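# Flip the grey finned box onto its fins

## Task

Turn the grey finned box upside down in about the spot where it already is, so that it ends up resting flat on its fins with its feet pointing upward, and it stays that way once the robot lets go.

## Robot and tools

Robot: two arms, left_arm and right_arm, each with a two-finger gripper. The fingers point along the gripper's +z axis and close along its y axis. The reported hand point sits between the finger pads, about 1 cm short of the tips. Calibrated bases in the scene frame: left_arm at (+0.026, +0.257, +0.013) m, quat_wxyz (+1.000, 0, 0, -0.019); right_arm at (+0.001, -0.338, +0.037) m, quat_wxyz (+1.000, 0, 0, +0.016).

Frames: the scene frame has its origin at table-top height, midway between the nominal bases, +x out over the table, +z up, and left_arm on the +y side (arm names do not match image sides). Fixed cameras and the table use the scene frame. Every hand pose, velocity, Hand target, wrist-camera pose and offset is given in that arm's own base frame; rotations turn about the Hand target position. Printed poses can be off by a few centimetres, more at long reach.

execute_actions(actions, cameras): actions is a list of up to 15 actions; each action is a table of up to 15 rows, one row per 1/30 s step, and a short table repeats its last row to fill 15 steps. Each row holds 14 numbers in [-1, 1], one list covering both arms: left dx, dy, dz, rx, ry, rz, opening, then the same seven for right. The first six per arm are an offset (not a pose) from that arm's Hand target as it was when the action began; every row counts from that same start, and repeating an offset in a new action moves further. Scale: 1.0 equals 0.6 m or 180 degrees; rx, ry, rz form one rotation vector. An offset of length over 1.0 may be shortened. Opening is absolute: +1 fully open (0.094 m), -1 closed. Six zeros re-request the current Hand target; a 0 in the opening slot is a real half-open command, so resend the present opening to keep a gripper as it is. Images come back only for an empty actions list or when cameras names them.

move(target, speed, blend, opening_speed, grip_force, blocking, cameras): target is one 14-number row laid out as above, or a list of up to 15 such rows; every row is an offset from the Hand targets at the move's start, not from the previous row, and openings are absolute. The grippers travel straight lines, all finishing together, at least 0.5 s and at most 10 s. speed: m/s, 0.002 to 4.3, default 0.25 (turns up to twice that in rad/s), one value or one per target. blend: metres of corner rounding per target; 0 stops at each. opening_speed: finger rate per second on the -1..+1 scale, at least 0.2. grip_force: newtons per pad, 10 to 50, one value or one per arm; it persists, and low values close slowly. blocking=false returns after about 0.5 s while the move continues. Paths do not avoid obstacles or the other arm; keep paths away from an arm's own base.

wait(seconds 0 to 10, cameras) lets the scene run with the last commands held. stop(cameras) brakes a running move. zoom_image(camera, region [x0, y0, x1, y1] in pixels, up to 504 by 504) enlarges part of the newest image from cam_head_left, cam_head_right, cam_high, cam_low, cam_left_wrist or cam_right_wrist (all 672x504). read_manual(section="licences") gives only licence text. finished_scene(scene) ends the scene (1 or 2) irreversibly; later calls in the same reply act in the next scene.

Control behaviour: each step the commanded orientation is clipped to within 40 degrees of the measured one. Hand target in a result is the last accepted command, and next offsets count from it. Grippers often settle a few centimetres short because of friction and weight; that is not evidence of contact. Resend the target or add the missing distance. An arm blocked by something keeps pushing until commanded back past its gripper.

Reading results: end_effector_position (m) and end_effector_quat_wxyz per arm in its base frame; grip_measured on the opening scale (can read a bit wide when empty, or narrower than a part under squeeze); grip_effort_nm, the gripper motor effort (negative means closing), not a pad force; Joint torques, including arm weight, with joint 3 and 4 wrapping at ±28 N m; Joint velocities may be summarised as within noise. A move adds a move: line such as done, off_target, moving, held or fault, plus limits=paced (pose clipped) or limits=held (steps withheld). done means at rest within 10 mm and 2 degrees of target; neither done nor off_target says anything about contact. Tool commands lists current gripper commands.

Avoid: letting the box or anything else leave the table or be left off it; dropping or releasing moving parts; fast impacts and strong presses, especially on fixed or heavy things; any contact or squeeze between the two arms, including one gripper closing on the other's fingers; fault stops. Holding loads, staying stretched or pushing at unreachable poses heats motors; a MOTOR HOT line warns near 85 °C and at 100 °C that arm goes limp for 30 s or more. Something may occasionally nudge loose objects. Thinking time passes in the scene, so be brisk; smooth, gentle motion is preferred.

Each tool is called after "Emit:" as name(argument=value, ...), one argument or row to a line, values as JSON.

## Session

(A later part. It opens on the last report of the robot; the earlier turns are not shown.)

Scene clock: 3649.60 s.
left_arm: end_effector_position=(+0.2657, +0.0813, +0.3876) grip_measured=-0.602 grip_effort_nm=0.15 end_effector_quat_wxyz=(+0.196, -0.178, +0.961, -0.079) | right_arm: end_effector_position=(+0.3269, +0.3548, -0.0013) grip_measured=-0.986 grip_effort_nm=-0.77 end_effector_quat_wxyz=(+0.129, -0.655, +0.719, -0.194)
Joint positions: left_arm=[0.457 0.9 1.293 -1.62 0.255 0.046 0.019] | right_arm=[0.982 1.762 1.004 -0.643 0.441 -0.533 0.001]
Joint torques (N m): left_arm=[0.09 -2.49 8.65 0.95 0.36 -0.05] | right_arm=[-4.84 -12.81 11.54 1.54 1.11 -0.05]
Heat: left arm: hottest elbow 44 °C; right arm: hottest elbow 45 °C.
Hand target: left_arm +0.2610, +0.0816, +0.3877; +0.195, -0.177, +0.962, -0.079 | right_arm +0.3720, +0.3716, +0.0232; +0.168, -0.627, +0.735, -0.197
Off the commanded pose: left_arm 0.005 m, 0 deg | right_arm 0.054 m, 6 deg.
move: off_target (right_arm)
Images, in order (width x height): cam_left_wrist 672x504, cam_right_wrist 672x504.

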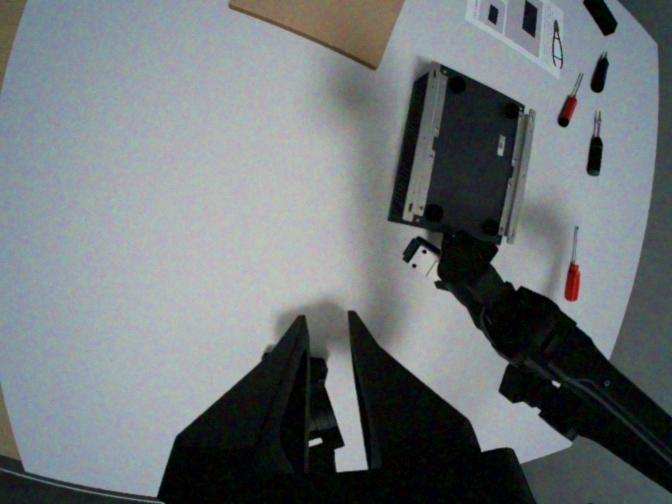

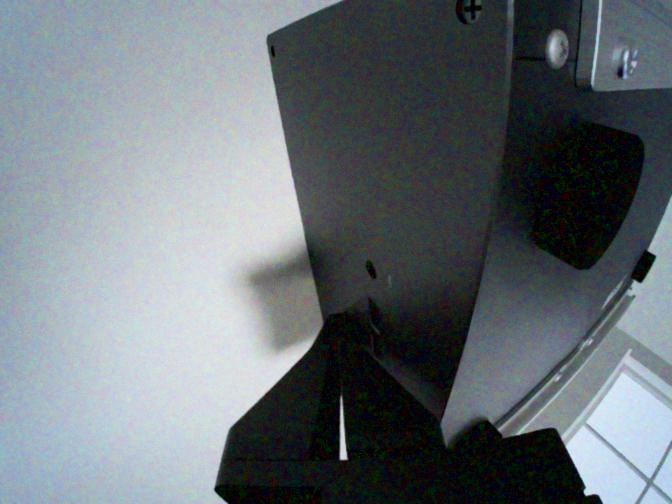

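Emit:
move(
  target=[
    [0, 0, 0, 0, 0, 0, -0.6, -0.2, 0.0, 0.0, 0, 0, 0, -1],
    [0, 0, 0, 0, 0, 0, -0.6, -0.2, -0.03, 0.3, 0, 0, 0, -1],
    [0, 0, 0, 0, 0, 0, -0.6, -0.13, -0.3, 0.35, 0, 0, 0, -1],
  ],
  speed=[0.1, 0.15, 0.2],
  blend=[0.02, 0.03, 0],
  cameras=["all"],
)

Scene clock: 3659.87 s.
left_arm: end_effector_position=(+0.2657, +0.0813, +0.3876) grip_measured=-0.602 grip_effort_nm=0.15 end_effector_quat_wxyz=(+0.196, -0.178, +0.961, -0.079) | right_arm: end_effector_position=(+0.2890, +0.1932, +0.2303) grip_measured=-0.986 grip_effort_nm=-0.77 end_effector_quat_wxyz=(+0.162, -0.630, +0.733, -0.197)
Joint positions: left_arm=[0.457 0.9 1.293 -1.62 0.255 0.046 0.019] | right_arm=[0.795 1.042 0.938 -1.157 0.418 -0.691 0.001]
Joint torques (N m): left_arm=[0.03 -2.49 8.64 0.96 0.36 -0.05] | right_arm=[-2.37 -4.95 8.39 1.69 0.08 -0.09]
Heat: left arm: hottest elbow 44 °C; right arm: hottest elbow 46 °C.
Hand target: left_arm +0.2610, +0.0816, +0.3877; +0.195, -0.177, +0.962, -0.079 | right_arm +0.2939, +0.1917, +0.2333; +0.169, -0.627, +0.735, -0.197
Off the commanded pose: left_arm 0.005 m, 0 deg | right_arm 0.006 m, 1 deg.
move: done

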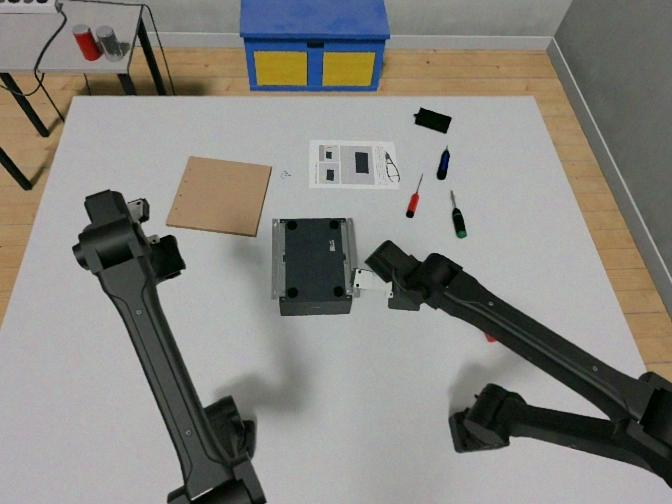

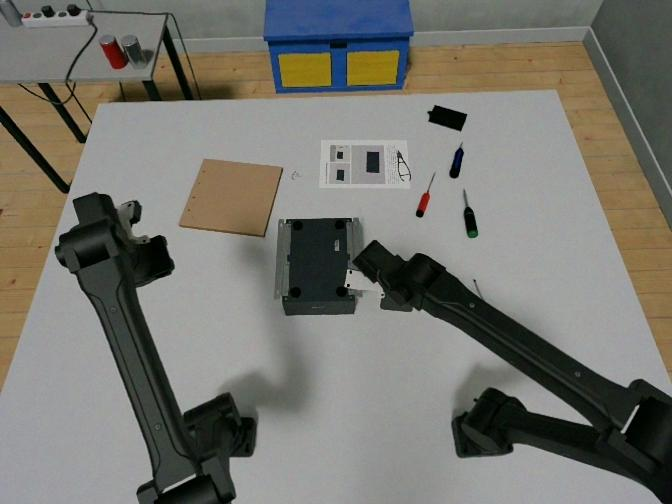

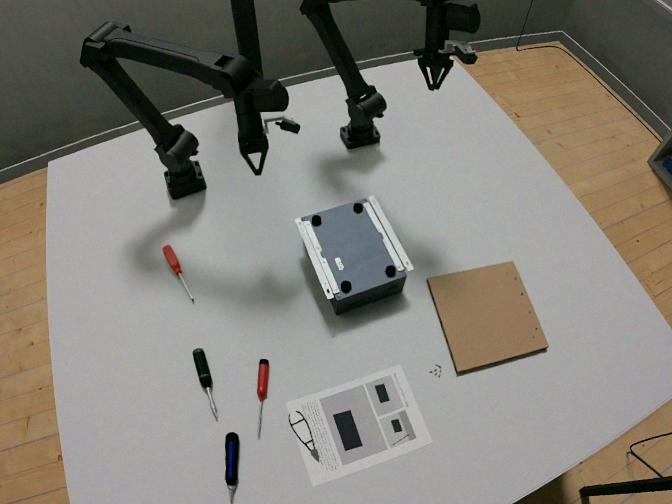

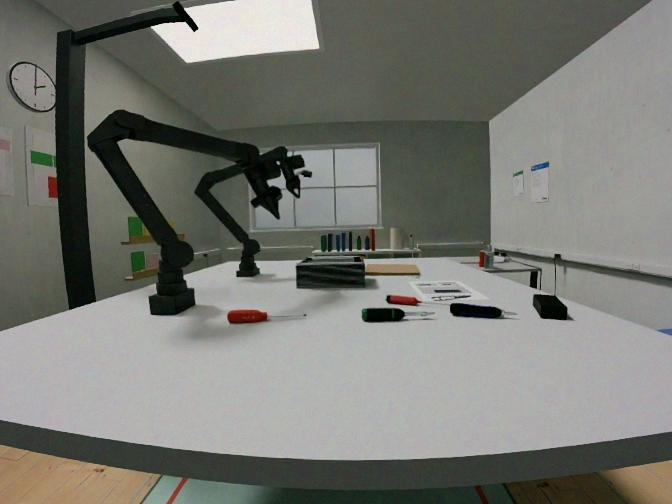

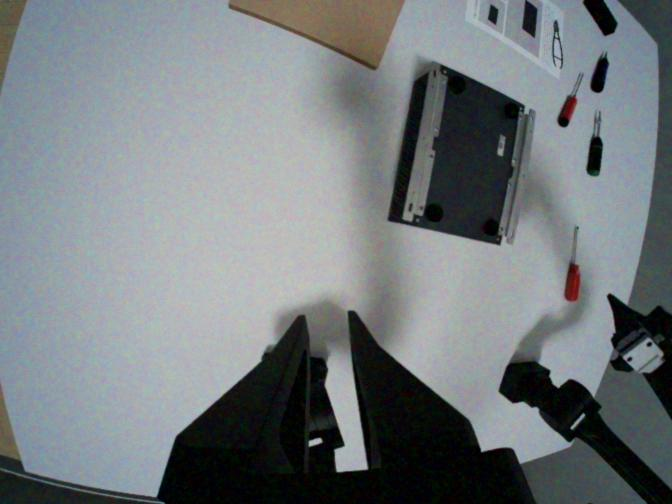

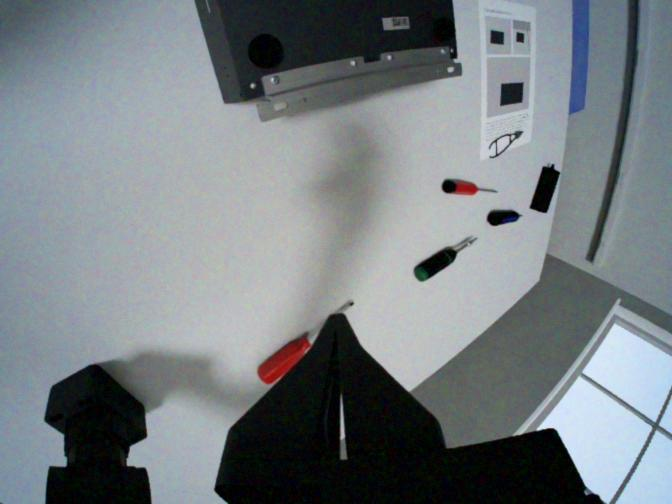

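Emit:
finished_scene(
  scene=2,
)

The scene is finished: the task was done.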